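# Flip the black remote face-down on the mat

## Task

Turn the black remote over so its back faces up, resting on the mat with its cover still closed and its top end pointing away from the robot (toward +x).

## Robot and tools

Robot: two arms, left_arm and right_arm. Each ends in a four-finger hand with sixteen motors. right_arm has a right hand and left_arm has its mirror-image left hand. The calibrated bases in the scene frame are left_arm (-0.034, +0.226, +0.024) m and right_arm (+0.027, -0.300, +0.037) m. A two-camera stand is fixed behind the arms. Loose objects may sometimes get a brief external shove.

Scene frame: the origin is level with the table top, halfway between the arms' nominal bases. +z is up, +x points out over the table and away from the robot, and +y is toward left_arm. Arm names do not match image sides.

Hand point frame (right hand): +z runs along straightened fingers toward the tips. +x runs across the palm away from the thumb. +y points out of the palm face; that face sits at y = -0.062 m. On the left hand, +x points toward the thumb. A rigid mast near the wrist on the palm side (x +0.05 to +0.10, z -0.16 to -0.11, reaching y = +0.06 m; x sign flipped on the left hand) can collide with things. Fingertips carry rubber caps, and the rest of the hand is hard plastic.

execute_actions(actions, cameras):
- actions is a list of actions, run in order. Each action is a table of up to 15 rows, and each row is one control step of 1/30 s. If there are fewer than 15 rows, the last row is held for the remaining steps.
- Every row is one flat list of 48 numbers, each in [-1, 1], covering both arms even when only one arm moves. The order is:
  - left_arm dx, dy, dz, rx, ry, rz;
  - 16 left hand motor goals;
  - left current_limit, left speed;
  - the same 24 numbers for right_arm.
- dx..rz are an offset, not a pose. They are measured from that arm's Hand target as it stood when the action began, along that target's own axes. 1.0 equals 0.6 m or 180 degrees, and rx, ry, rz together form a single rotation vector.
- Within one action, every row is measured from the same start point, not added to the row before it. Each new action or call starts from the updated Hand target, so sending the same offset again moves the arm further.
- All zeros in the pose slots means "ask for the current target again". This can close a gap where the hand stopped short.
- The 16 motor numbers are absolute goal angles, scaled linearly between each hinge's two stops. Their order is index_mcp, index_abd, index_pip, index_dip, middle_mcp, middle_abd, middle_pip, middle_dip, ring_mcp, ring_abd, ring_pip, ring_dip, thumb_cmc, thumb_axl, thumb_mcp, thumb_ipl.
- Values giving straight fingers and flat thumb: mcp +0.75, abd 0.00, pip +0.58, dip +0.70, thumb_cmc +0.71, thumb_axl +0.68, thumb_mcp +0.23, thumb_ipl +0.17. Lower values bend the fingers toward the palm and swing the thumb round in front of it.
- A zero in a motor slot is a real goal, not "leave as is". To keep a hand unchanged, send back its hand_goal, hand_current_limit and hand_speed.
- current_limit maps -1..+1 onto 0..550 mA, with a floor of 11 mA. It also caps how fast a hinge can move; very low values may not lift a finger.
- speed sets how fast each motor's set-point moves: (speed+1)/2 of 8.5 rad/s.
- Starting values are current_limit +0.4 and speed -0.6. The last values written stay in force.
- cameras: a list of names, ["all"], or []. If it is omitted or null, images come only when actions is empty. Valid names are cam_high, cam_left_wrist and cam_right_wrist, all 672x504. Calibrations are supplied, and wrist images can lag while the arm moves.

zoom_image(camera, region): gives a closer view of the latest image from one camera. region is [x0, y0, x1, y1] in that image's pixels, at most 504 wide and 504 high.

read_manual(section): returns only the licence texts and never moves the robot.

finished_scene(scene): ends the current scene and cannot be undone. The remote must stay in the goal state with no robot contact.

Motion behaviour:
- Each step, the commanded orientation is clipped to within 40 degrees of the measured one, then damped IK moves the joints, favouring position.
- A single action may fall short of the target. The hand often rests a few centimetres off due to friction and weight, especially when loaded, and the elbow sags, leaving the hand low.
- If the hand stays short, command the missing distance, or aim a little higher. Very small moves may not start.
- To stop pushing against something, set the target back past the hand point.
- If the wrist is near the first joint's axis, a small move can swing the whole arm.

Results:
- end_effector_position (m) and end_effector_quat_wxyz, in the scene frame; both can be off by a few cm.
- Hand target: the last commanded pose after clipping, which the next offsets count from.
- Joint positions, velocities and torques. Torques include the arm's own weight; items 3 and 4 wrap at ±28 N m.
- Per motor:
  - hand_goal: the goals written; repeating it keeps a grip.
  - hand_measured: the actual hinge positions; repeating it loosens a grip.
  - hand_current_ma: positive means pushing toward -1.
  - hand_state: moving, goal, blocked or overload.
- Some mid-action positions are also listed.
- MOTOR HOT warns of a motor at 85 °C. At 100 °C, an OVER-TEMPERATURE FAULT drops that arm for 30 to 60 s or more. Holding loads, keeping the arm stretched out, or pushing at unreachable poses all heat motors, even while the robot waits.

Gripping: a finger presses only while its goal lies past the object's surface. If a motor stays at 495 mA or more for 5 s in total, it shuts off for 10 s and holds nothing. A motor that reads overload from the very first reading is dead.

Avoid:
- letting anything fall off the table or leaving it there;
- dropping or releasing the remote while it is still moving;
- slams and hard pushes against fixed or heavy things;
- the two hands pressing on each other, including one hand closing on the other's fingers;
- arm stops, which also throw away hand commands sent during the stop.

Each tool is called after "Request:" as a command line: name --argument value for each argument, lists and objects as JSON in quotes; but a table of rows of numbers goes row by row, as --pt "numbers of a row", without its own name.

## Session

Request:
execute_actions --actions '[]'

Scene clock: 0.00 s.
left_arm: end_effector_position=(+0.4036, +0.1755, +0.2041) hand_goal=(+0.754, +0.000, +0.576, +0.696, +0.754, +0.000, +0.576, +0.696, +0.754, +0.000, +0.576, +0.696, +0.714, +0.678, +0.226, +0.168) hand_measured=(+0.754, +0.000, +0.576, +0.696, +0.754, +0.000, +0.576, +0.696, +0.754, +0.000, +0.576, +0.696, +0.714, +0.678, +0.226, +0.168) hand_current_ma=(+0, +0, +0, +0, +0, +0, +0, +0, +0, +0, +0, +0, +0, +0, +0, +0) hand_state=(goal, goal, goal, goal, goal, goal, goal, overload, goal, goal, goal, goal, goal, goal, goal, goal) hand_current_limit=0.40 hand_speed=-0.60 end_effector_quat_wxyz=(-0.089, +0.496, +0.864, -0.005) | right_arm: end_effector_position=(+0.6122, -0.0743, +0.2052) hand_goal=(+0.754, +0.000, +0.576, +0.696, +0.754, +0.000, +0.576, +0.696, +0.754, +0.000, +0.576, +0.696, +0.714, +0.678, +0.226, +0.168) hand_measured=(+0.754, +0.000, +0.576, +0.696, +0.754, +0.000, +0.576, +0.696, +0.754, +0.000, +0.576, +0.696, +0.714, +0.678, +0.226, +0.168) hand_current_ma=(+0, +0, +0, +0, +0, +0, +0, +0, +0, +0, +0, +0, +0, +0, +0, +0) hand_state=(goal, goal, goal, goal, goal, goal, goal, goal, goal, goal, goal, goal, goal, goal, goal, goal) hand_current_limit=0.40 hand_speed=-0.60 end_effector_quat_wxyz=(+0.314, +0.369, +0.871, +0.084)
Joint positions: left_arm=[-0.301 1.502 1.278 -1.523 -0.028 -0.836] | right_arm=[0.375 1.563 1.054 -0.484 0.341 -0.434]
Joint velocities: within noise
Joint torques (N m): no reading
Heat: left arm: hottest elbow 26 °C; right arm: hottest elbow 24 °C.
Hand target: left_arm +0.4123, +0.1728, +0.2179; -0.072, +0.496, +0.865, -0.001 | right_arm +0.6200, -0.0706, +0.2181; +0.322, +0.369, +0.867, +0.093

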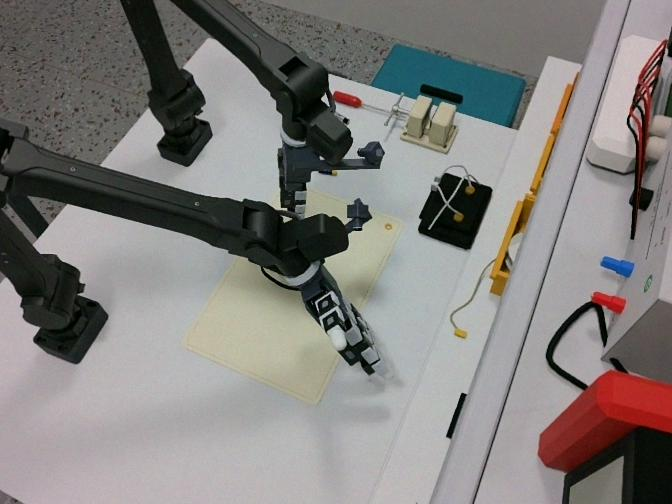

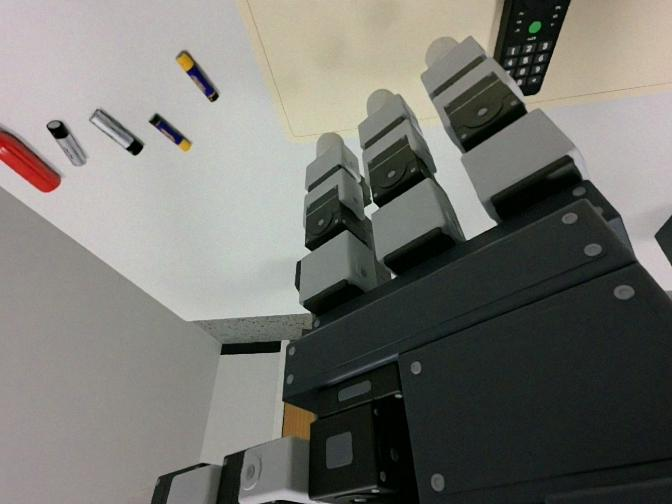

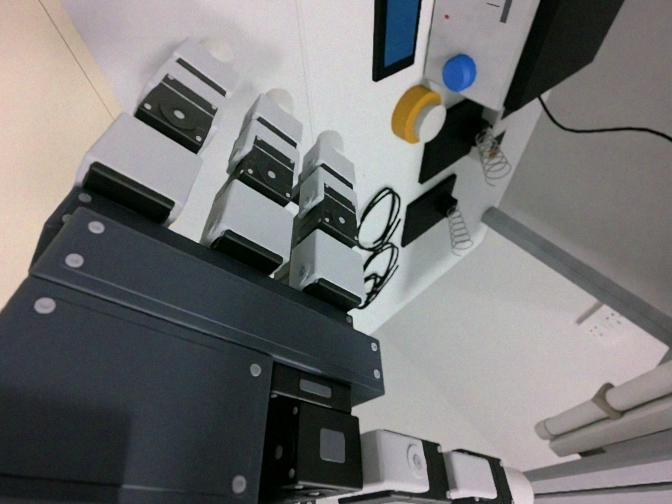

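Request:
zoom_image --camera "cam_left_wrist" --region '[440, 0, 672, 174]'

Request:
zoom_image --camera "cam_high" --region '[160, 130, 460, 420]'

Scaled by 2.172.

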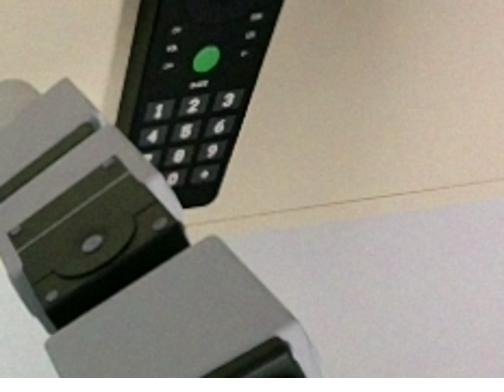

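Scaled by 1.680.

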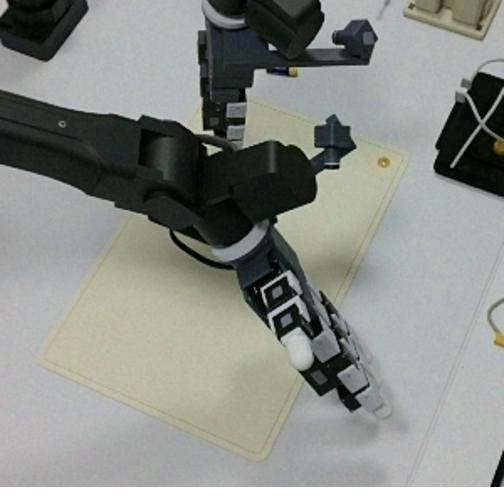

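Request:
execute_actions --actions '[[[0,0,0,0,0,0,0.754,0,0.576,0.696,0.754,0,0.576,0.696,0.754,0,0.576,0.696,0.714,0.678,0.226,0.168,0.4,-0.6,-0.02,-0.06,-0.03,0,0,0,0.754,0,0.576,0.696,0.754,0,0.576,0.696,0.754,0,0.576,0.696,0.714,0.678,0.226,0.168,0.4,-0.6]],[[0,0,0,0,0,0,0.754,0,0.576,0.696,0.754,0,0.576,0.696,0.754,0,0.576,0.696,0.714,0.678,0.226,0.168,0.4,-0.6,-0.03,-0.09,-0.05,0,0,0,0.754,0,0.576,0.696,0.754,0,0.576,0.696,0.754,0,0.576,0.696,0.714,0.678,0.226,0.168,0.4,-0.6]],[[0,0,0,0,0,0,0.754,0,0.576,0.696,0.754,0,0.576,0.696,0.754,0,0.576,0.696,0.714,0.678,0.226,0.168,0.4,-0.6,-0.04,-0.12,-0.065,0,0,0,0.754,0,0.576,0.696,0.754,0,0.576,0.696,0.754,0,0.576,0.696,0.714,0.678,0.226,0.168,0.4,-0.6]],[[0,0,0,0,0,0,0.754,0,0.576,0.696,0.754,0,0.576,0.696,0.754,0,0.576,0.696,0.714,0.678,0.226,0.168,0.4,-0.6,-0.04,-0.12,-0.065,0,0,0,0.754,0,0.576,0.696,0.754,0,0.576,0.696,0.754,0,0.576,0.696,0.714,0.678,0.226,0.168,0.4,-0.6]],[[0,0,0,0,0,0,0.754,0,0.576,0.696,0.754,0,0.576,0.696,0.754,0,0.576,0.696,0.714,0.678,0.226,0.168,0.4,-0.6,-0.03,-0.07,-0.03,0,0,0,0.754,0,0.576,0.696,0.754,0,0.576,0.696,0.754,0,0.576,0.696,0.714,0.678,0.226,0.168,0.4,-0.6]]]' --cameras '["all"]'

Scene clock: 10.57 s.
left_arm: end_effector_position=(+0.4036, +0.1755, +0.2041) hand_goal=(+0.754, +0.000, +0.576, +0.696, +0.754, +0.000, +0.576, +0.696, +0.754, +0.000, +0.576, +0.696, +0.714, +0.678, +0.226, +0.168) hand_measured=(+0.754, +0.000, +0.576, +0.696, +0.754, +0.000, +0.576, +0.696, +0.754, +0.000, +0.576, +0.696, +0.714, +0.678, +0.224, +0.168) hand_current_ma=(-2, +0, +2, +0, -2, +0, +2, +0, -2, +0, +2, +0, +1, -2, -7, -1) hand_state=(goal, goal, goal, goal, goal, goal, goal, overload, goal, goal, goal, goal, goal, goal, goal, goal) hand_current_limit=0.40 hand_speed=-0.60 end_effector_quat_wxyz=(-0.089, +0.496, +0.864, -0.005) | right_arm: end_effector_position=(+0.4210, -0.3201, +0.2655) hand_goal=(+0.754, +0.000, +0.576, +0.696, +0.754, +0.000, +0.576, +0.696, +0.754, +0.000, +0.576, +0.696, +0.714, +0.678, +0.226, +0.168) hand_measured=(+0.756, +0.000, +0.576, +0.696, +0.756, +0.000, +0.576, +0.696, +0.756, +0.000, +0.576, +0.696, +0.718, +0.678, +0.224, +0.168) hand_current_ma=(+12, -1, +3, +0, +13, -1, +3, +0, +13, -1, +3, +0, +20, -4, -14, -2) hand_state=(goal, goal, goal, goal, goal, goal, goal, goal, goal, goal, goal, goal, goal, goal, goal, goal) hand_current_limit=0.40 hand_speed=-0.60 end_effector_quat_wxyz=(+0.323, +0.370, +0.866, +0.095)
Joint positions: left_arm=[-0.301 1.502 1.278 -1.523 -0.028 -0.836] | right_arm=[-0.289 0.806 0.604 -0.685 -0.069 -0.965]
Joint torques (N m): left_arm=[0.09 -10.93 9.28 -0.1 -0.03 0] | right_arm=[0.5 -2.49 9.47 1.46 -0.23 -0.09]
Heat: left arm: hottest elbow 27 °C; right arm: hottest elbow 27 °C.
Hand target: left_arm +0.4123, +0.1728, +0.2179; -0.072, +0.496, +0.865, -0.001 | right_arm +0.4196, -0.3228, +0.2666; +0.322, +0.369, +0.867, +0.093
Off the commanded pose: left_arm 0.017 m, 2 deg | right_arm 0.003 m, 0 deg.
Step readings (end_effector_position of left_arm | right_arm):
0: (+0.4036, +0.1755, +0.2041) | (+0.6122, -0.0743, +0.2052)
1: (+0.4036, +0.1755, +0.2041) | (+0.6122, -0.0743, +0.2052)
2: (+0.4036, +0.1755, +0.2041) | (+0.6118, -0.0747, +0.2055)
4: (+0.4036, +0.1755, +0.2041) | (+0.6064, -0.0774, +0.2054)
8: (+0.4036, +0.1755, +0.2041) | (+0.5936, -0.0925, +0.2101)
15: (+0.4036, +0.1755, +0.2041) | (+0.5927, -0.1016, +0.2199)
16: (+0.4036, +0.1755, +0.2041) | (+0.5921, -0.1015, +0.2192)
17: (+0.4036, +0.1755, +0.2041) | (+0.5905, -0.1032, +0.2184)
19: (+0.4036, +0.1755, +0.2041) | (+0.5785, -0.1100, +0.2156)
23: (+0.4036, +0.1755, +0.2041) | (+0.5576, -0.1385, +0.2180)
30: (+0.4036, +0.1755, +0.2041) | (+0.5548, -0.1508, +0.2348)
31: (+0.4036, +0.1755, +0.2041) | (+0.5541, -0.1504, +0.2342)
32: (+0.4036, +0.1755, +0.2041) | (+0.5519, -0.1520, +0.2332)
34: (+0.4036, +0.1755, +0.2041) | (+0.5385, -0.1611, +0.2305)
38: (+0.4036, +0.1755, +0.2041) | (+0.5122, -0.2004, +0.2332)
45: (+0.4036, +0.1755, +0.2041) | (+0.5029, -0.2145, +0.2506)
46: (+0.4036, +0.1755, +0.2041) | (+0.5021, -0.2142, +0.2502)
47: (+0.4036, +0.1755, +0.2041) | (+0.4996, -0.2146, +0.2492)
49: (+0.4036, +0.1755, +0.2041) | (+0.4876, -0.2259, +0.2469)
53: (+0.4036, +0.1755, +0.2041) | (+0.4619, -0.2669, +0.2504)
60: (+0.4036, +0.1755, +0.2041) | (+0.4494, -0.2800, +0.2625)
61: (+0.4036, +0.1755, +0.2041) | (+0.4487, -0.2797, +0.2618)
62: (+0.4036, +0.1755, +0.2041) | (+0.4470, -0.2794, +0.2612)
64: (+0.4036, +0.1755, +0.2041) | (+0.4411, -0.2879, +0.2608)
68: (+0.4036, +0.1755, +0.2041) | (+0.4285, -0.3166, +0.2642)
75: (+0.4036, +0.1755, +0.2041) | (+0.4222, -0.3217, +0.2666)
camera_calibration:
cam_right_wrist: T_world_to_cam=[[0.762932, -0.0515991, 0.644416, -0.477572], [-0.531086, -0.618405, 0.579243, -0.173285], [0.368621, -0.784164, -0.499205, -0.152127], [0, 0, 0, 1]] pos_world=[0.328403, -0.251095, 0.332187]

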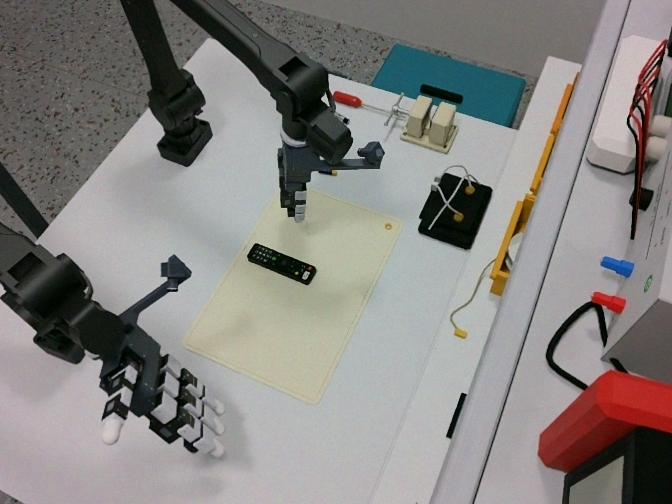

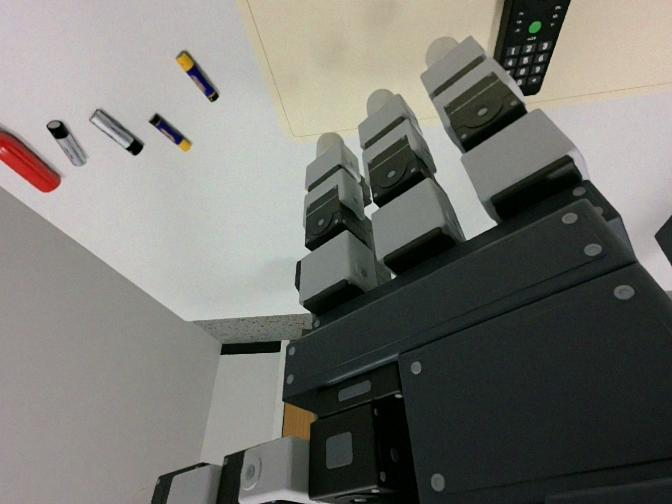

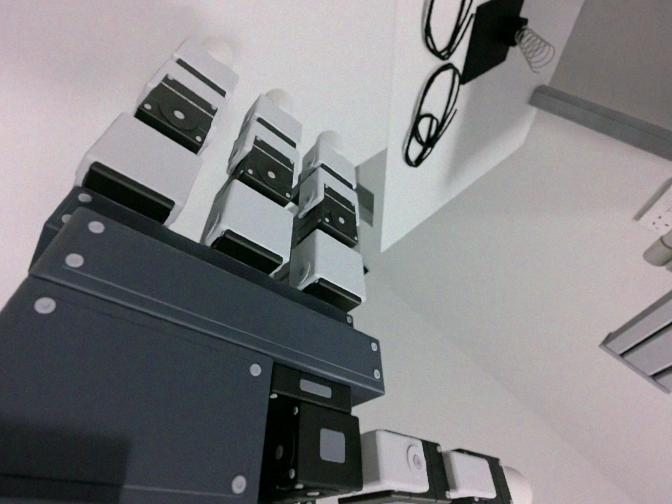

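Request:
zoom_image --camera "cam_high" --region '[230, 220, 340, 303]'

Scaled by 4.582.

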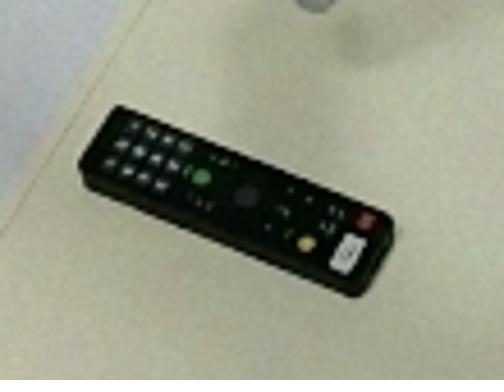

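Request:
execute_actions --actions '[[[-0.032,-0.024,-0.036,-0.0251,-0.0672,-0.0403,0.233,0.258,0.285,0.551,0.754,0,0.576,0.696,0.754,0,0.576,0.696,-0.357,0.678,0.865,-0.319,0.4,-0.6,-0.03,-0.03,0.003,0,0,0,0.754,0,0.576,0.696,0.754,0,0.576,0.696,0.754,0,0.576,0.696,0.714,0.678,0.226,0.168,0.4,-0.6]],[[-0.032,-0.024,-0.036,-0.0251,-0.0672,-0.0403,0.233,0.258,0.285,0.551,0.754,0,0.576,0.696,0.754,0,0.576,0.696,-0.357,0.678,0.865,-0.319,0.4,-0.6,-0.03,-0.03,0.003,0,0,0,0.754,0,0.576,0.696,0.754,0,0.576,0.696,0.754,0,0.576,0.696,0.714,0.678,0.226,0.168,0.4,-0.6]],[[-0.034,-0.036,0.008,-0.0251,-0.0672,-0.0403,0.233,0.258,0.285,0.551,0.754,0,0.576,0.696,0.754,0,0.576,0.696,-0.357,0.678,0.865,-0.319,0.4,-0.6,-0.03,-0.03,0.003,0,0,0,0.754,0,0.576,0.696,0.754,0,0.576,0.696,0.754,0,0.576,0.696,0.714,0.678,0.226,0.168,0.4,-0.6]],[[-0.034,-0.036,0.008,-0.0251,-0.0672,-0.0403,0.233,0.258,0.285,0.551,0.754,0,0.576,0.696,0.754,0,0.576,0.696,-0.357,0.678,0.865,-0.319,0.4,-0.6,0,0,0,0,0,0,0.754,0,0.576,0.696,0.754,0,0.576,0.696,0.754,0,0.576,0.696,0.714,0.678,0.226,0.168,0.4,-0.6]]]' --cameras '["all"]'

Scene clock: 27.47 s.
left_arm: end_effector_position=(+0.4123, +0.0719, +0.2523) hand_goal=(+0.234, +0.258, +0.286, +0.552, +0.754, +0.000, +0.576, +0.696, +0.754, +0.000, +0.576, +0.696, -0.356, +0.678, +0.866, -0.318) hand_measured=(+0.244, +0.256, +0.290, +0.556, +0.752, +0.000, +0.576, +0.696, +0.752, +0.000, +0.576, +0.696, -0.350, +0.678, +0.860, -0.318) hand_current_ma=(+31, -2, +13, +9, -3, +0, +2, +0, -3, +0, +2, +0, +17, -2, -26, +3) hand_state=(goal, goal, goal, goal, goal, goal, goal, overload, goal, goal, goal, goal, goal, goal, goal, goal) hand_current_limit=0.40 hand_speed=-0.60 end_effector_quat_wxyz=(+0.342, +0.236, +0.909, -0.046) | right_arm: end_effector_position=(+0.4075, -0.3902, +0.2415) hand_goal=(+0.754, +0.000, +0.576, +0.696, +0.754, +0.000, +0.576, +0.696, +0.754, +0.000, +0.576, +0.696, +0.714, +0.678, +0.226, +0.168) hand_measured=(+0.756, +0.000, +0.576, +0.696, +0.756, +0.000, +0.576, +0.696, +0.756, +0.000, +0.576, +0.696, +0.718, +0.678, +0.224, +0.168) hand_current_ma=(+11, -1, +3, +0, +13, -1, +3, +0, +13, -1, +3, +0, +19, -4, -14, -2) hand_state=(goal, goal, goal, goal, goal, goal, goal, goal, goal, goal, goal, goal, goal, goal, goal, goal) hand_current_limit=0.40 hand_speed=-0.60 end_effector_quat_wxyz=(+0.300, +0.376, +0.871, +0.097)
Joint positions: left_arm=[-0.548 1.213 0.992 -0.652 -0.105 -1.576] | right_arm=[-0.586 0.899 0.611 -0.685 -0.25 -1.2]
Joint torques (N m): left_arm=[-0.62 -9 9.25 2.62 -0.25 0.04] | right_arm=[0.56 -2.73 12.63 1.68 -0.46 -0.11]
Heat: left arm: hottest elbow 29 °C; right arm: hottest elbow 30 °C.
Hand target: left_arm +0.4145, +0.0653, +0.2653; +0.361, +0.232, +0.901, -0.054 | right_arm +0.4197, -0.3994, +0.2672; +0.322, +0.369, +0.867, +0.093
Off the commanded pose: left_arm 0.015 m, 3 deg | right_arm 0.030 m, 3 deg.
Step readings (end_effector_position of left_arm | right_arm):
0: (+0.4036, +0.1755, +0.2041) | (+0.4210, -0.3200, +0.2655)
1: (+0.4035, +0.1752, +0.2039) | (+0.4209, -0.3199, +0.2655)
2: (+0.4042, +0.1729, +0.2034) | (+0.4206, -0.3199, +0.2660)
4: (+0.4065, +0.1659, +0.2039) | (+0.4194, -0.3254, +0.2669)
8: (+0.4114, +0.1557, +0.2194) | (+0.4171, -0.3442, +0.2645)
15: (+0.4114, +0.1513, +0.2360) | (+0.4166, -0.3457, +0.2609)
16: (+0.4112, +0.1514, +0.2350) | (+0.4166, -0.3455, +0.2608)
17: (+0.4111, +0.1493, +0.2336) | (+0.4162, -0.3456, +0.2610)
19: (+0.4116, +0.1442, +0.2309) | (+0.4151, -0.3497, +0.2601)
23: (+0.4097, +0.1338, +0.2392) | (+0.4127, -0.3676, +0.2531)
30: (+0.4104, +0.1290, +0.2569) | (+0.4120, -0.3687, +0.2500)
31: (+0.4105, +0.1289, +0.2563) | (+0.4119, -0.3686, +0.2500)
32: (+0.4112, +0.1266, +0.2551) | (+0.4115, -0.3688, +0.2502)
34: (+0.4132, +0.1209, +0.2506) | (+0.4103, -0.3724, +0.2490)
38: (+0.4091, +0.1058, +0.2451) | (+0.4070, -0.3890, +0.2411)
45: (+0.4093, +0.0996, +0.2496) | (+0.4065, -0.3903, +0.2388)
46: (+0.4096, +0.0999, +0.2499) | (+0.4067, -0.3903, +0.2394)
47: (+0.4106, +0.0983, +0.2499) | (+0.4069, -0.3903, +0.2400)
49: (+0.4139, +0.0942, +0.2504) | (+0.4073, -0.3904, +0.2410)
53: (+0.4124, +0.0780, +0.2516) | (+0.4075, -0.3903, +0.2416)
60: (+0.4127, +0.0709, +0.2534) | (+0.4075, -0.3902, +0.2416)
camera_calibration:
cam_left_wrist: T_world_to_cam=[[0.176936, -0.87912, 0.442541, -0.154669], [-0.972151, -0.0858981, 0.218044, 0.306783], [-0.153674, -0.468796, -0.869836, 0.441854], [0, 0, 0, 1]] pos_world=[0.393507, 0.097519, 0.385895]
cam_right_wrist: T_world_to_cam=[[0.78989, -0.0670531, 0.609572, -0.464023], [-0.507076, -0.630438, 0.587726, -0.226518], [0.344889, -0.773338, -0.531978, -0.192312], [0, 0, 0, 1]] pos_world=[0.317992, -0.322642, 0.31368]

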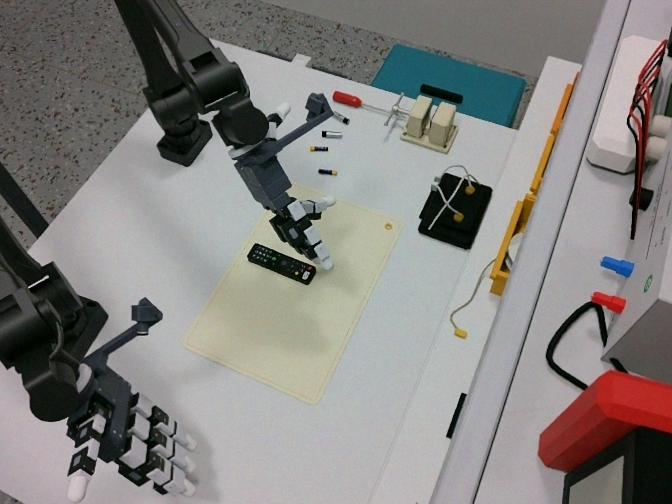

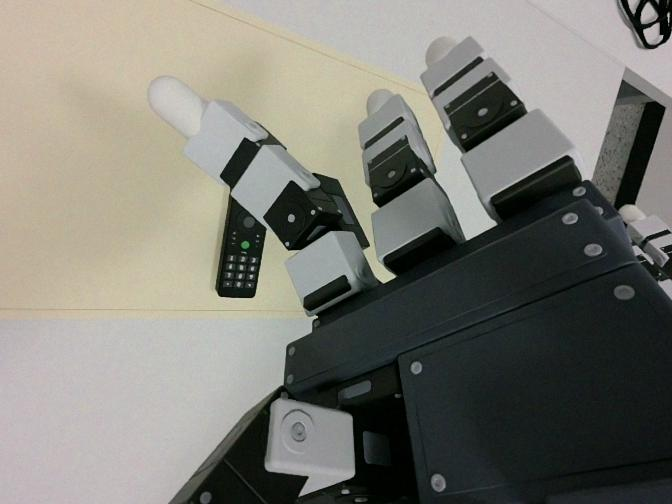

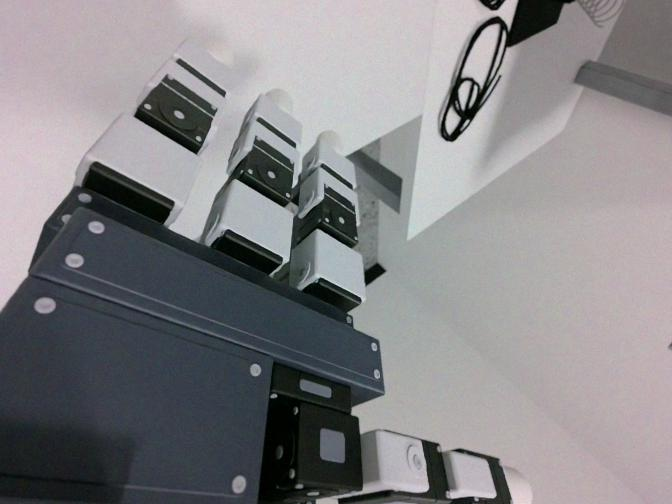

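Request:
execute_actions --actions '[[[-0.019,-0.044,0.013,-0.0251,-0.0672,-0.0403,0.233,0.258,0.285,0.551,0.754,0,0.576,0.696,0.754,0,0.576,0.696,-0.357,0.678,0.865,-0.319,0.4,-0.6,0,0,0,0,0,0,0.754,0,0.576,0.696,0.754,0,0.576,0.696,0.754,0,0.576,0.696,0.714,0.678,0.226,0.168,0.4,-0.6]],[[-0.019,-0.044,0.013,-0.0251,-0.0672,-0.0403,0.233,0.258,0.285,0.551,0.754,0,0.576,0.696,0.754,0,0.576,0.696,-0.357,0.678,0.865,-0.319,0.4,-0.6,0,0,0,0,0,0,0.754,0,0.576,0.696,0.754,0,0.576,0.696,0.754,0,0.576,0.696,0.714,0.678,0.226,0.168,0.4,-0.6]],[[-0.005,-0.031,0.016,-0.0251,-0.0672,-0.0403,0.233,0.258,0.285,0.551,0.754,0,0.576,0.696,0.754,0,0.576,0.696,-0.357,0.678,0.865,-0.319,0.4,-0.6,0,0,0,0,0,0,0.754,0,0.576,0.696,0.754,0,0.576,0.696,0.754,0,0.576,0.696,0.714,0.678,0.226,0.168,0.4,-0.6]],[[-0.005,-0.031,0.016,-0.0251,-0.0672,-0.0403,0.233,0.258,0.285,0.551,0.754,0,0.576,0.696,0.754,0,0.576,0.696,-0.357,0.678,0.865,-0.319,0.4,-0.6,0,0,0,0,0,0,0.754,0,0.576,0.696,0.754,0,0.576,0.696,0.754,0,0.576,0.696,0.714,0.678,0.226,0.168,0.4,-0.6]]]' --cameras '["all"]'

Scene clock: 30.80 s.
left_arm: end_effector_position=(+0.4280, -0.0226, +0.2588) hand_goal=(+0.234, +0.258, +0.286, +0.552, +0.754, +0.000, +0.576, +0.696, +0.754, +0.000, +0.576, +0.696, -0.356, +0.678, +0.866, -0.318) hand_measured=(+0.236, +0.260, +0.288, +0.554, +0.754, +0.002, +0.576, +0.696, +0.754, +0.004, +0.576, +0.696, -0.350, +0.678, +0.862, -0.318) hand_current_ma=(+3, +4, +7, +8, -2, +6, +2, +0, -2, +7, +2, +0, +17, -2, -19, +3) hand_state=(goal, goal, goal, goal, goal, goal, goal, overload, goal, goal, goal, goal, goal, goal, goal, goal) hand_current_limit=0.40 hand_speed=-0.60 end_effector_quat_wxyz=(+0.689, -0.089, +0.714, -0.080) | right_arm: end_effector_position=(+0.4075, -0.3902, +0.2415) hand_goal=(+0.754, +0.000, +0.576, +0.696, +0.754, +0.000, +0.576, +0.696, +0.754, +0.000, +0.576, +0.696, +0.714, +0.678, +0.226, +0.168) hand_measured=(+0.756, +0.000, +0.576, +0.696, +0.756, +0.000, +0.576, +0.696, +0.756, +0.000, +0.576, +0.696, +0.718, +0.678, +0.224, +0.168) hand_current_ma=(+11, -1, +3, +0, +13, -1, +3, +0, +13, -1, +3, +0, +19, -4, -14, -2) hand_state=(goal, goal, goal, goal, goal, goal, goal, goal, goal, goal, goal, goal, goal, goal, goal, goal) hand_current_limit=0.40 hand_speed=-0.60 end_effector_quat_wxyz=(+0.300, +0.376, +0.871, +0.097)
Joint positions: left_arm=[-0.841 1.482 0.847 0.58 -0.851 -1.852] | right_arm=[-0.586 0.899 0.611 -0.685 -0.25 -1.2]
Joint torques (N m): left_arm=[-0.56 -10.17 9.57 2.77 -0.11 0.23] | right_arm=[0.79 -2.84 12.56 1.77 -0.46 -0.13]
Heat: left arm: hottest elbow 29 °C; right arm: hottest elbow 31 °C.
Hand target: left_arm +0.4324, -0.0332, +0.2734; +0.700, -0.093, +0.702, -0.092 | right_arm +0.4197, -0.3994, +0.2672; +0.322, +0.369, +0.867, +0.093
Off the commanded pose: left_arm 0.018 m, 2 deg | right_arm 0.030 m, 3 deg.
Step readings (end_effector_position of left_arm | right_arm):
0: (+0.4122, +0.0719, +0.2523) | (+0.4075, -0.3902, +0.2415)
1: (+0.4124, +0.0719, +0.2524) | (+0.4075, -0.3902, +0.2415)
2: (+0.4132, +0.0712, +0.2532) | (+0.4075, -0.3902, +0.2415)
4: (+0.4156, +0.0679, +0.2547) | (+0.4075, -0.3902, +0.2415)
8: (+0.4126, +0.0504, +0.2538) | (+0.4075, -0.3902, +0.2415)
15: (+0.4116, +0.0421, +0.2562) | (+0.4075, -0.3902, +0.2415)
16: (+0.4120, +0.0426, +0.2568) | (+0.4075, -0.3902, +0.2415)
17: (+0.4125, +0.0431, +0.2588) | (+0.4075, -0.3902, +0.2415)
19: (+0.4138, +0.0415, +0.2646) | (+0.4075, -0.3902, +0.2415)
23: (+0.4136, +0.0239, +0.2704) | (+0.4075, -0.3902, +0.2415)
30: (+0.4147, +0.0132, +0.2650) | (+0.4075, -0.3902, +0.2415)
31: (+0.4148, +0.0138, +0.2647) | (+0.4075, -0.3902, +0.2415)
32: (+0.4150, +0.0152, +0.2656) | (+0.4075, -0.3902, +0.2415)
34: (+0.4168, +0.0150, +0.2689) | (+0.4075, -0.3902, +0.2415)
38: (+0.4202, +0.0024, +0.2687) | (+0.4075, -0.3902, +0.2415)
45: (+0.4214, -0.0066, +0.2621) | (+0.4075, -0.3902, +0.2415)
46: (+0.4216, -0.0062, +0.2627) | (+0.4075, -0.3902, +0.2415)
47: (+0.4214, -0.0046, +0.2647) | (+0.4075, -0.3902, +0.2415)
49: (+0.4220, -0.0042, +0.2682) | (+0.4075, -0.3902, +0.2415)
53: (+0.4242, -0.0128, +0.2621) | (+0.4075, -0.3902, +0.2415)
60: (+0.4272, -0.0229, +0.2537) | (+0.4075, -0.3902, +0.2415)
camera_calibration:
cam_left_wrist: T_world_to_cam=[[0.0201649, -0.464698, 0.885239, -0.281438], [-0.73414, -0.607937, -0.302408, 0.333553], [0.678699, -0.643792, -0.353413, -0.0882843], [0, 0, 0, 1]] pos_world=[0.310468, 0.0151591, 0.318808]
cam_right_wrist: T_world_to_cam=[[0.78989, -0.0670531, 0.609572, -0.464023], [-0.507076, -0.630438, 0.587726, -0.226518], [0.344889, -0.773338, -0.531978, -0.192312], [0, 0, 0, 1]] pos_world=[0.317992, -0.322642, 0.31368]

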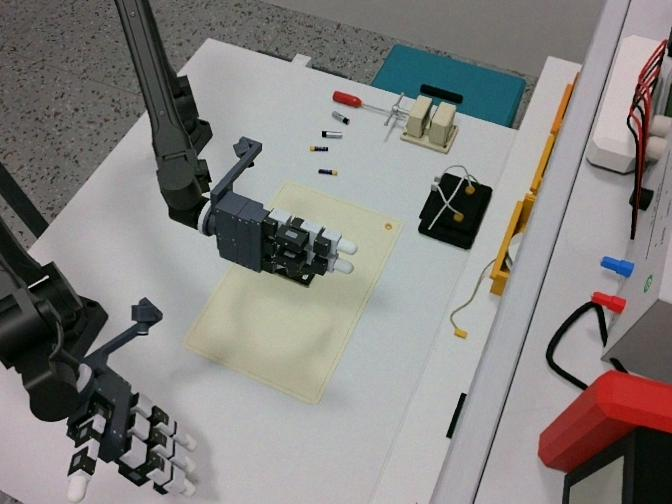

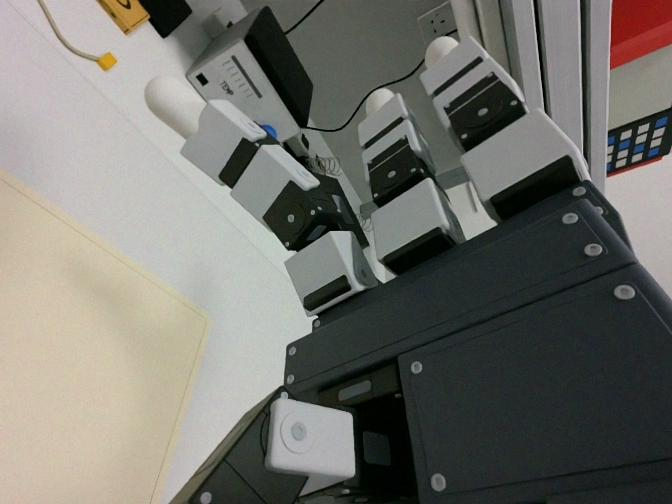

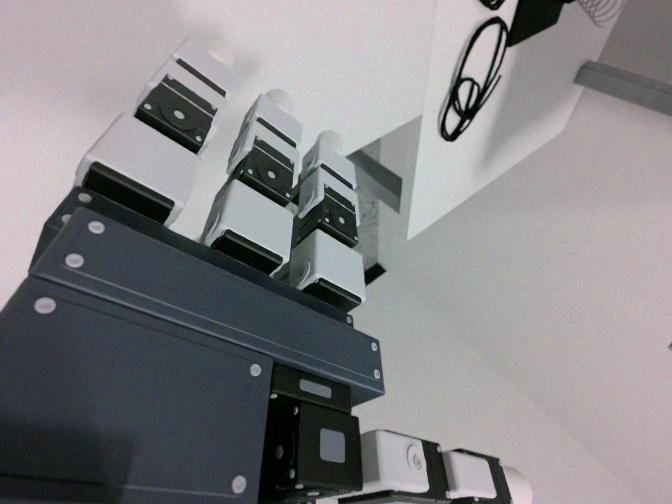

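Request:
execute_actions --actions '[[[0.071,0.0093,-0.002,0,0,0,0.233,0.258,0.285,0.551,0.754,0,0.576,0.696,0.754,0,0.576,0.696,-0.357,0.678,0.865,-0.319,0.4,-0.6,0,0,0,0,0,0,0.754,0,0.576,0.696,0.754,0,0.576,0.696,0.754,0,0.576,0.696,0.714,0.678,0.226,0.168,0.4,-0.6]],[[0.071,0.0093,-0.002,0,0,0,0.233,0.258,0.285,0.551,0.754,0,0.576,0.696,0.754,0,0.576,0.696,-0.357,0.678,0.865,-0.319,0.4,-0.6,0,0,0,0,0,0,0.754,0,0.576,0.696,0.754,0,0.576,0.696,0.754,0,0.576,0.696,0.714,0.678,0.226,0.168,0.4,-0.6]],[[0.071,0.0093,-0.002,0,0,0,0.233,0.258,0.285,0.551,0.754,0,0.576,0.696,0.754,0,0.576,0.696,-0.357,0.678,0.865,-0.319,0.4,-0.6,0,0,0,0,0,0,0.754,0,0.576,0.696,0.754,0,0.576,0.696,0.754,0,0.576,0.696,0.714,0.678,0.226,0.168,0.4,-0.6]],[[0,0,0,0,0,0,0.233,0.258,0.285,0.551,0.754,0,0.576,0.696,0.754,0,0.576,0.696,-0.357,0.678,0.865,-0.319,0.4,-0.6,0,0,0,0,0,0,0.754,0,0.576,0.696,0.754,0,0.576,0.696,0.754,0,0.576,0.696,0.714,0.678,0.226,0.168,0.4,-0.6]]]' --cameras '["cam_high","cam_left_wrist"]'

Request:
zoom_image --camera "cam_high" --region '[190, 180, 370, 315]'

Scene clock: 33.90 s.
left_arm: end_effector_position=(+0.4283, -0.0421, +0.1367) hand_goal=(+0.234, +0.258, +0.286, +0.552, +0.754, +0.000, +0.576, +0.696, +0.754, +0.000, +0.576, +0.696, -0.356, +0.678, +0.866, -0.318) hand_measured=(+0.234, +0.260, +0.288, +0.554, +0.754, +0.002, +0.576, +0.696, +0.754, +0.004, +0.576, +0.696, -0.350, +0.678, +0.862, -0.318) hand_current_ma=(+1, +4, +6, +7, -2, +6, +2, +0, -2, +7, +2, +0, +17, -2, -18, +3) hand_state=(goal, goal, goal, goal, goal, goal, goal, overload, goal, goal, goal, goal, goal, goal, goal, goal) hand_current_limit=0.40 hand_speed=-0.60 end_effector_quat_wxyz=(+0.693, -0.091, +0.711, -0.082) | right_arm: end_effector_position=(+0.4075, -0.3902, +0.2415) hand_goal=(+0.754, +0.000, +0.576, +0.696, +0.754, +0.000, +0.576, +0.696, +0.754, +0.000, +0.576, +0.696, +0.714, +0.678, +0.226, +0.168) hand_measured=(+0.756, +0.000, +0.576, +0.696, +0.756, +0.000, +0.576, +0.696, +0.756, +0.000, +0.576, +0.696, +0.718, +0.678, +0.224, +0.168) hand_current_ma=(+11, -1, +3, +0, +13, -1, +3, +0, +13, -1, +3, +0, +19, -4, -14, -2) hand_state=(goal, goal, goal, goal, goal, goal, goal, goal, goal, goal, goal, goal, goal, goal, goal, goal) hand_current_limit=0.40 hand_speed=-0.60 end_effector_quat_wxyz=(+0.300, +0.376, +0.871, +0.097)
Joint positions: left_arm=[-0.869 1.795 0.794 0.96 -0.881 -1.848] | right_arm=[-0.586 0.899 0.611 -0.685 -0.25 -1.2]
Joint torques (N m): left_arm=[-0.26 -12.92 5.94 2.8 -0.09 0.28] | right_arm=[0.97 -2.84 12.74 1.69 -0.48 -0.11]
Heat: left arm: hottest elbow 29 °C; right arm: hottest elbow 32 °C.
Hand target: left_arm +0.4284, -0.0501, +0.1455; +0.700, -0.093, +0.702, -0.092 | right_arm +0.4197, -0.3994, +0.2672; +0.322, +0.369, +0.867, +0.093
Off the commanded pose: left_arm 0.012 m, 2 deg | right_arm 0.030 m, 3 deg.
Step readings (end_effector_position of left_arm | right_arm):
0: (+0.4280, -0.0226, +0.2588) | (+0.4075, -0.3902, +0.2415)
1: (+0.4281, -0.0227, +0.2588) | (+0.4075, -0.3902, +0.2415)
2: (+0.4284, -0.0231, +0.2587) | (+0.4075, -0.3902, +0.2415)
4: (+0.4298, -0.0261, +0.2565) | (+0.4075, -0.3902, +0.2415)
8: (+0.4319, -0.0304, +0.2387) | (+0.4075, -0.3902, +0.2415)
15: (+0.4308, -0.0305, +0.2192) | (+0.4075, -0.3902, +0.2415)
16: (+0.4310, -0.0306, +0.2197) | (+0.4075, -0.3902, +0.2415)
17: (+0.4311, -0.0309, +0.2201) | (+0.4075, -0.3902, +0.2415)
19: (+0.4319, -0.0329, +0.2181) | (+0.4075, -0.3902, +0.2415)
23: (+0.4313, -0.0363, +0.1982) | (+0.4075, -0.3902, +0.2415)
30: (+0.4292, -0.0361, +0.1766) | (+0.4075, -0.3902, +0.2415)
31: (+0.4293, -0.0362, +0.1772) | (+0.4075, -0.3902, +0.2415)
32: (+0.4294, -0.0368, +0.1776) | (+0.4075, -0.3902, +0.2415)
34: (+0.4301, -0.0384, +0.1750) | (+0.4075, -0.3902, +0.2415)
38: (+0.4303, -0.0420, +0.1546) | (+0.4075, -0.3902, +0.2415)
45: (+0.4280, -0.0419, +0.1352) | (+0.4075, -0.3902, +0.2415)
46: (+0.4281, -0.0419, +0.1357) | (+0.4075, -0.3902, +0.2415)
47: (+0.4282, -0.0420, +0.1360) | (+0.4075, -0.3902, +0.2415)
49: (+0.4282, -0.0421, +0.1363) | (+0.4075, -0.3902, +0.2415)
53: (+0.4283, -0.0421, +0.1365) | (+0.4075, -0.3902, +0.2415)
60: (+0.4283, -0.0421, +0.1367) | (+0.4075, -0.3902, +0.2415)
camera_calibration:
cam_left_wrist: T_world_to_cam=[[0.0120771, -0.459692, 0.887996, -0.179096], [-0.730279, -0.610683, -0.306202, 0.283789], [0.683042, -0.644787, -0.343079, -0.147508], [0, 0, 0, 1]] pos_world=[0.310162, -0.00413483, 0.195327]
Images, in order (width x height): cam_high 672x504, cam_left_wrist 672x504.

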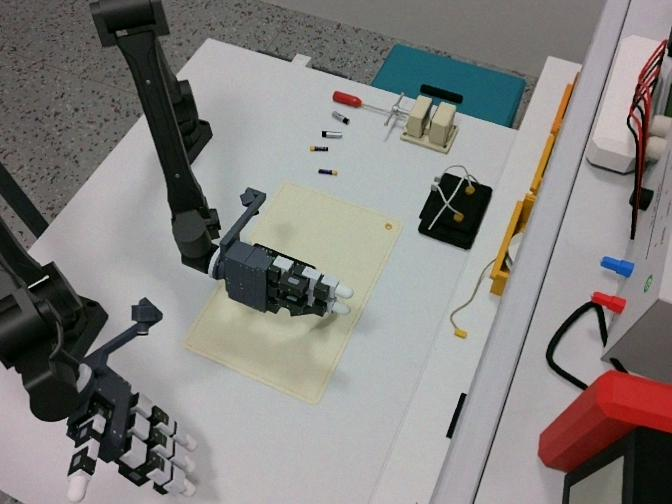

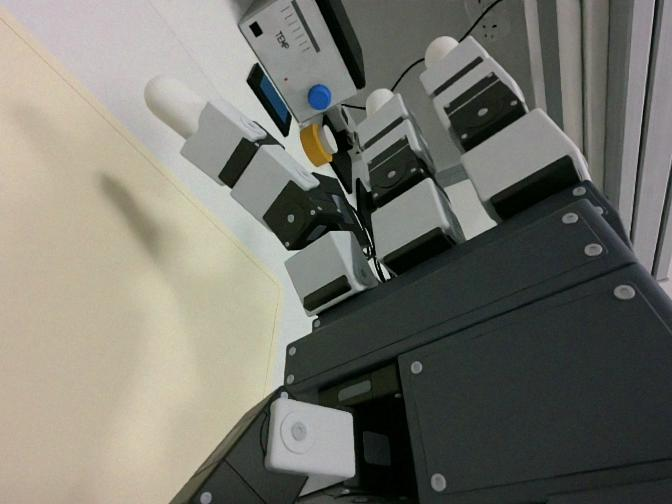

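Scaled by 2.800.

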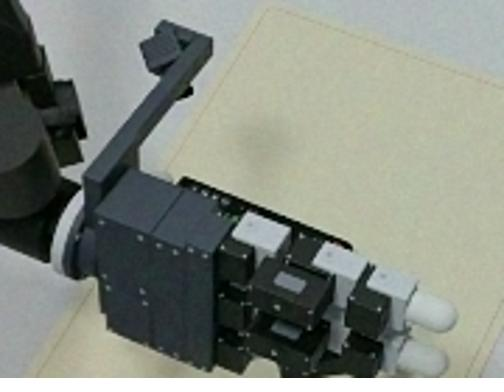

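Request:
zoom_image --camera "cam_high" --region '[0, 240, 140, 380]'

Request:
zoom_image --camera "cam_high" --region '[120, 60, 260, 200]'

Scaled by 3.600.

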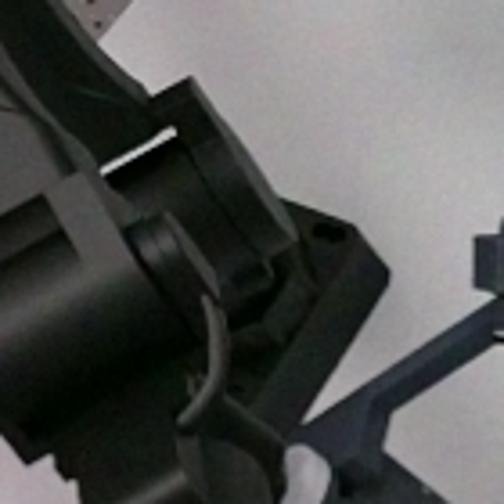

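Scaled by 3.600.

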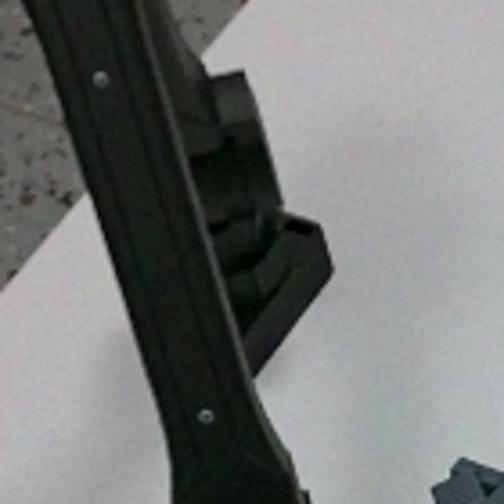

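Request:
execute_actions --actions '[[[0.0257,0.0222,-0.0344,0,0,0,0.233,0.258,0.285,0.551,0.754,0,0.576,0.696,0.754,0,0.576,0.696,-0.357,0.678,0.865,-0.319,0.4,-0.6,0,0,0,0,0,0,0.754,0,0.576,0.696,0.754,0,0.576,0.696,0.754,0,0.576,0.696,0.714,0.678,0.226,0.168,0.4,-0.6]],[[0.0257,0.0222,-0.0344,0,0,0,0.233,0.258,0.285,0.551,0.754,0,0.576,0.696,0.754,0,0.576,0.696,-0.357,0.678,0.865,-0.319,0.4,-0.6,0,0,0,0,0,0,0.754,0,0.576,0.696,0.754,0,0.576,0.696,0.754,0,0.576,0.696,0.714,0.678,0.226,0.168,0.4,-0.6]],[[0,0,0,0,0,0,0.233,0.258,0.285,0.551,0.754,0,0.576,0.696,0.754,0,0.576,0.696,-0.357,0.678,0.865,-0.319,0.4,-0.6,0,0,0,0,0,0,0.754,0,0.576,0.696,0.754,0,0.576,0.696,0.754,0,0.576,0.696,0.714,0.678,0.226,0.168,0.4,-0.6]]]' --cameras '["cam_high","cam_left_wrist"]'

Request:
zoom_image --camera "cam_high" --region '[190, 180, 370, 315]'

Scene clock: 40.57 s.
left_arm: end_effector_position=(+0.3882, -0.0264, +0.1059) hand_goal=(+0.234, +0.258, +0.286, +0.552, +0.754, +0.000, +0.576, +0.696, +0.754, +0.000, +0.576, +0.696, -0.356, +0.678, +0.866, -0.318) hand_measured=(+0.234, +0.260, +0.288, +0.554, +0.754, +0.002, +0.576, +0.696, +0.754, +0.004, +0.576, +0.696, -0.350, +0.678, +0.862, -0.318) hand_current_ma=(+0, +4, +6, +7, -2, +6, +2, +0, -2, +7, +2, +0, +17, -2, -18, +3) hand_state=(goal, goal, goal, goal, goal, goal, goal, overload, goal, goal, goal, goal, goal, goal, goal, goal) hand_current_limit=0.40 hand_speed=-0.60 end_effector_quat_wxyz=(+0.696, -0.093, +0.707, -0.086) | right_arm: end_effector_position=(+0.4075, -0.3902, +0.2415) hand_goal=(+0.754, +0.000, +0.576, +0.696, +0.754, +0.000, +0.576, +0.696, +0.754, +0.000, +0.576, +0.696, +0.714, +0.678, +0.226, +0.168) hand_measured=(+0.756, +0.000, +0.576, +0.696, +0.756, +0.000, +0.576, +0.696, +0.756, +0.000, +0.576, +0.696, +0.718, +0.678, +0.224, +0.168) hand_current_ma=(+11, -1, +3, +0, +13, -1, +3, +0, +13, -1, +3, +0, +19, -4, -14, -2) hand_state=(goal, goal, goal, goal, goal, goal, goal, goal, goal, goal, goal, goal, goal, goal, goal, goal) hand_current_limit=0.40 hand_speed=-0.60 end_effector_quat_wxyz=(+0.300, +0.376, +0.871, +0.097)
Joint positions: left_arm=[-0.919 1.83 0.679 1.122 -0.931 -1.848] | right_arm=[-0.586 0.899 0.611 -0.685 -0.25 -1.2]
Joint torques (N m): left_arm=[-0.62 -11.46 4.6 2.67 -0.07 0.3] | right_arm=[0.91 -2.67 12.62 1.74 -0.48 -0.11]
Heat: left arm: hottest elbow 29 °C; right arm: hottest elbow 34 °C.
Hand target: left_arm +0.3870, -0.0325, +0.1090; +0.700, -0.093, +0.702, -0.092 | right_arm +0.4197, -0.3994, +0.2672; +0.322, +0.369, +0.867, +0.093
Off the commanded pose: left_arm 0.007 m, 1 deg | right_arm 0.030 m, 3 deg.
Step readings (end_effector_position of left_arm | right_arm):
0: (+0.4283, -0.0421, +0.1367) | (+0.4075, -0.3902, +0.2415)
1: (+0.4283, -0.0420, +0.1368) | (+0.4075, -0.3902, +0.2415)
2: (+0.4274, -0.0416, +0.1368) | (+0.4075, -0.3902, +0.2415)
4: (+0.4235, -0.0392, +0.1356) | (+0.4075, -0.3902, +0.2415)
8: (+0.4123, -0.0349, +0.1279) | (+0.4075, -0.3902, +0.2415)
15: (+0.4088, -0.0350, +0.1245) | (+0.4075, -0.3902, +0.2415)
16: (+0.4087, -0.0352, +0.1248) | (+0.4075, -0.3902, +0.2415)
17: (+0.4078, -0.0349, +0.1248) | (+0.4075, -0.3902, +0.2415)
19: (+0.4030, -0.0320, +0.1229) | (+0.4075, -0.3902, +0.2415)
23: (+0.3921, -0.0262, +0.1125) | (+0.4075, -0.3902, +0.2415)
30: (+0.3882, -0.0260, +0.1053) | (+0.4075, -0.3902, +0.2415)
31: (+0.3882, -0.0261, +0.1055) | (+0.4075, -0.3902, +0.2415)
32: (+0.3883, -0.0262, +0.1057) | (+0.4075, -0.3902, +0.2415)
34: (+0.3883, -0.0262, +0.1058) | (+0.4075, -0.3902, +0.2415)
38: (+0.3882, -0.0264, +0.1059) | (+0.4075, -0.3902, +0.2415)
45: (+0.3882, -0.0264, +0.1059) | (+0.4075, -0.3902, +0.2415)
camera_calibration:
cam_left_wrist: T_world_to_cam=[[0.00392021, -0.451854, 0.892083, -0.141142], [-0.727526, -0.613329, -0.307463, 0.253601], [0.686069, -0.647809, -0.33114, -0.123021], [0, 0, 0, 1]] pos_world=[0.269456, 0.0120715, 0.163147]
Images, in order (width x height): cam_high 672x504, cam_left_wrist 672x504.

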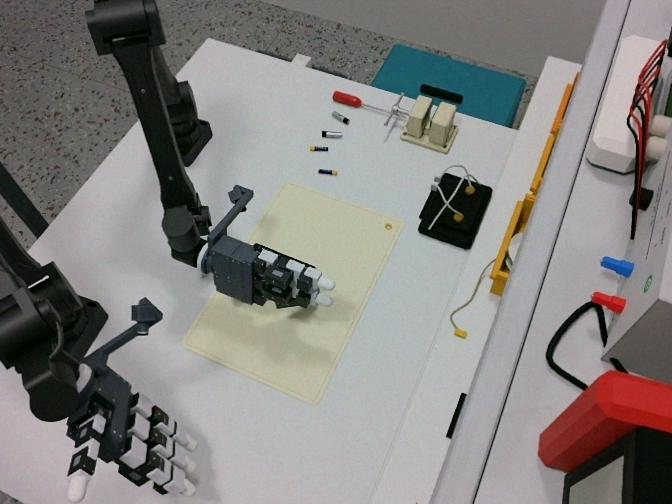

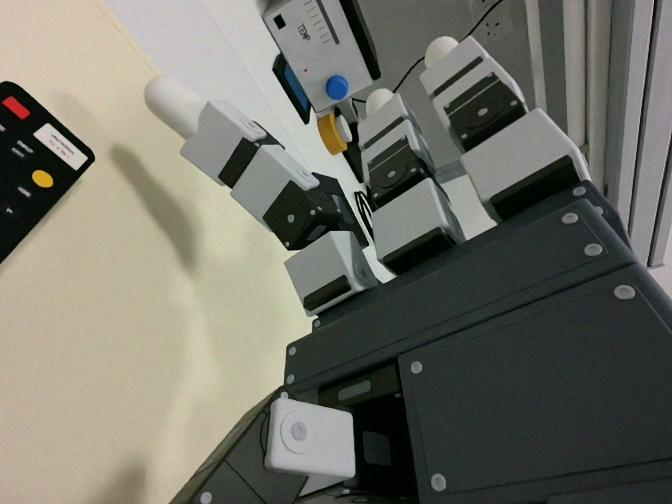

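Scaled by 2.800.

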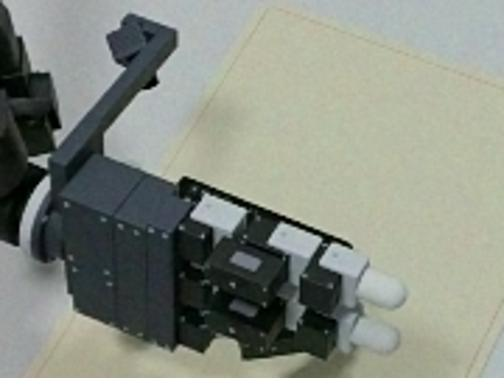

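Request:
execute_actions --actions '[[[0.0238,0.0081,0,0,0,0,0.233,0.258,0.285,0.551,0.754,0,0.576,0.696,0.754,0,0.576,0.696,-0.357,0.678,0.865,-0.319,0.4,-0.6,0,0,0,0,0,0,0.754,0,0.576,0.696,0.754,0,0.576,0.696,0.754,0,0.576,0.696,0.714,0.678,0.226,0.168,0.4,-0.6]],[[0.0238,0.0081,0,0,0,0,0.233,0.258,0.285,0.551,0.754,0,0.576,0.696,0.754,0,0.576,0.696,-0.357,0.678,0.865,-0.319,0.4,-0.6,0,0,0,0,0,0,0.754,0,0.576,0.696,0.754,0,0.576,0.696,0.754,0,0.576,0.696,0.714,0.678,0.226,0.168,0.4,-0.6]]]' --cameras '["cam_high","cam_left_wrist"]'

Request:
zoom_image --camera "cam_left_wrist" --region '[0, 30, 300, 255]'

Scene clock: 42.87 s.
left_arm: end_effector_position=(+0.3873, -0.0252, +0.0758) hand_goal=(+0.234, +0.258, +0.286, +0.552, +0.754, +0.000, +0.576, +0.696, +0.754, +0.000, +0.576, +0.696, -0.356, +0.678, +0.866, -0.318) hand_measured=(+0.234, +0.260, +0.288, +0.554, +0.754, +0.002, +0.576, +0.696, +0.754, +0.004, +0.576, +0.696, -0.350, +0.678, +0.862, -0.318) hand_current_ma=(+0, +4, +6, +7, -2, +6, +2, +0, -2, +7, +2, +0, +17, -2, -18, +3) hand_state=(goal, goal, goal, goal, goal, goal, goal, overload, goal, goal, goal, goal, goal, goal, goal, goal) hand_current_limit=0.40 hand_speed=-0.60 end_effector_quat_wxyz=(+0.696, -0.093, +0.707, -0.086) | right_arm: end_effector_position=(+0.4075, -0.3902, +0.2415) hand_goal=(+0.754, +0.000, +0.576, +0.696, +0.754, +0.000, +0.576, +0.696, +0.754, +0.000, +0.576, +0.696, +0.714, +0.678, +0.226, +0.168) hand_measured=(+0.756, +0.000, +0.576, +0.696, +0.756, +0.000, +0.576, +0.696, +0.756, +0.000, +0.576, +0.696, +0.718, +0.678, +0.224, +0.168) hand_current_ma=(+11, -1, +3, +0, +13, -1, +3, +0, +13, -1, +3, +0, +19, -4, -14, -2) hand_state=(goal, goal, goal, goal, goal, goal, goal, goal, goal, goal, goal, goal, goal, goal, goal, goal) hand_current_limit=0.40 hand_speed=-0.60 end_effector_quat_wxyz=(+0.300, +0.376, +0.871, +0.097)
Joint positions: left_arm=[-0.919 1.925 0.679 1.216 -0.931 -1.848] | right_arm=[-0.586 0.899 0.611 -0.685 -0.25 -1.2]
Joint torques (N m): left_arm=[-0.79 -12.1 3.71 2.7 0.01 0.27] | right_arm=[0.56 -2.78 12.62 1.78 -0.47 -0.11]
Heat: left arm: hottest elbow 29 °C; right arm: hottest elbow 35 °C.
Hand target: left_arm +0.3869, -0.0305, +0.0789; +0.700, -0.093, +0.702, -0.092 | right_arm +0.4197, -0.3994, +0.2672; +0.322, +0.369, +0.867, +0.093
Off the commanded pose: left_arm 0.006 m, 1 deg | right_arm 0.030 m, 3 deg.
Step readings (end_effector_position of left_arm | right_arm):
0: (+0.3882, -0.0264, +0.1059) | (+0.4075, -0.3902, +0.2415)
1: (+0.3882, -0.0264, +0.1060) | (+0.4075, -0.3902, +0.2415)
2: (+0.3883, -0.0265, +0.1058) | (+0.4075, -0.3902, +0.2415)
4: (+0.3885, -0.0268, +0.1044) | (+0.4075, -0.3902, +0.2415)
8: (+0.3882, -0.0263, +0.0953) | (+0.4075, -0.3902, +0.2415)
15: (+0.3880, -0.0260, +0.0906) | (+0.4075, -0.3902, +0.2415)
16: (+0.3880, -0.0261, +0.0908) | (+0.4075, -0.3902, +0.2415)
17: (+0.3881, -0.0262, +0.0907) | (+0.4075, -0.3902, +0.2415)
19: (+0.3882, -0.0264, +0.0894) | (+0.4075, -0.3902, +0.2415)
23: (+0.3877, -0.0256, +0.0803) | (+0.4075, -0.3902, +0.2415)
30: (+0.3873, -0.0252, +0.0756) | (+0.4075, -0.3902, +0.2415)
camera_calibration:
cam_left_wrist: T_world_to_cam=[[0.00403974, -0.452138, 0.891939, -0.113799], [-0.727547, -0.61325, -0.307571, 0.244458], [0.686046, -0.647685, -0.331429, -0.131684], [0, 0, 0, 1]] pos_world=[0.268656, 0.0131713, 0.133046]
Images, in order (width x height): cam_high 672x504, cam_left_wrist 672x504.

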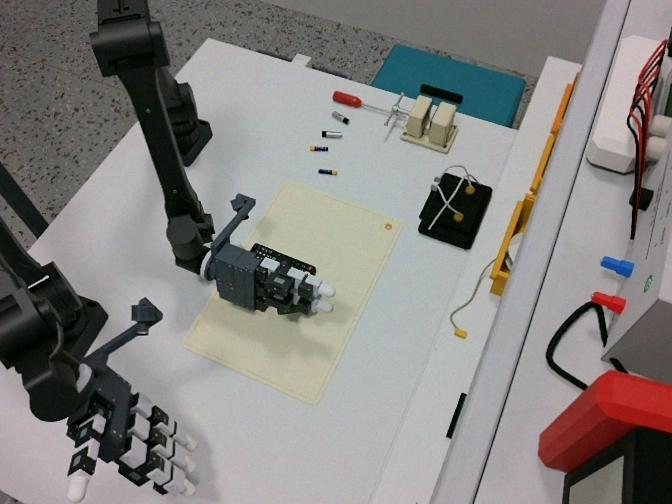

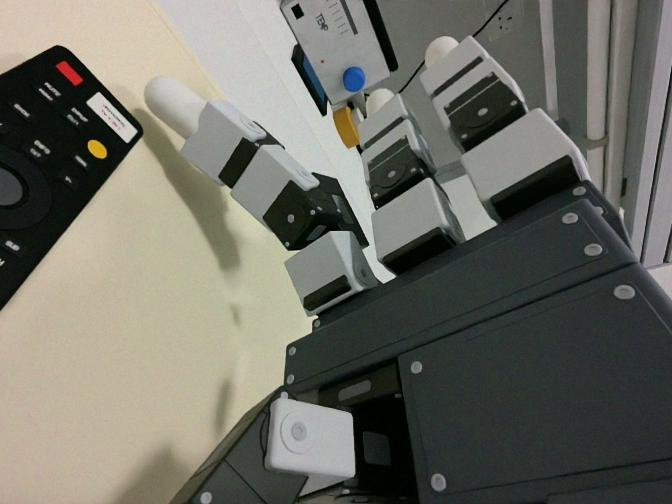

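Scaled by 1.680.

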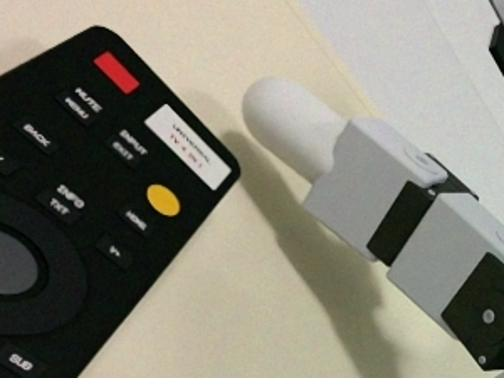

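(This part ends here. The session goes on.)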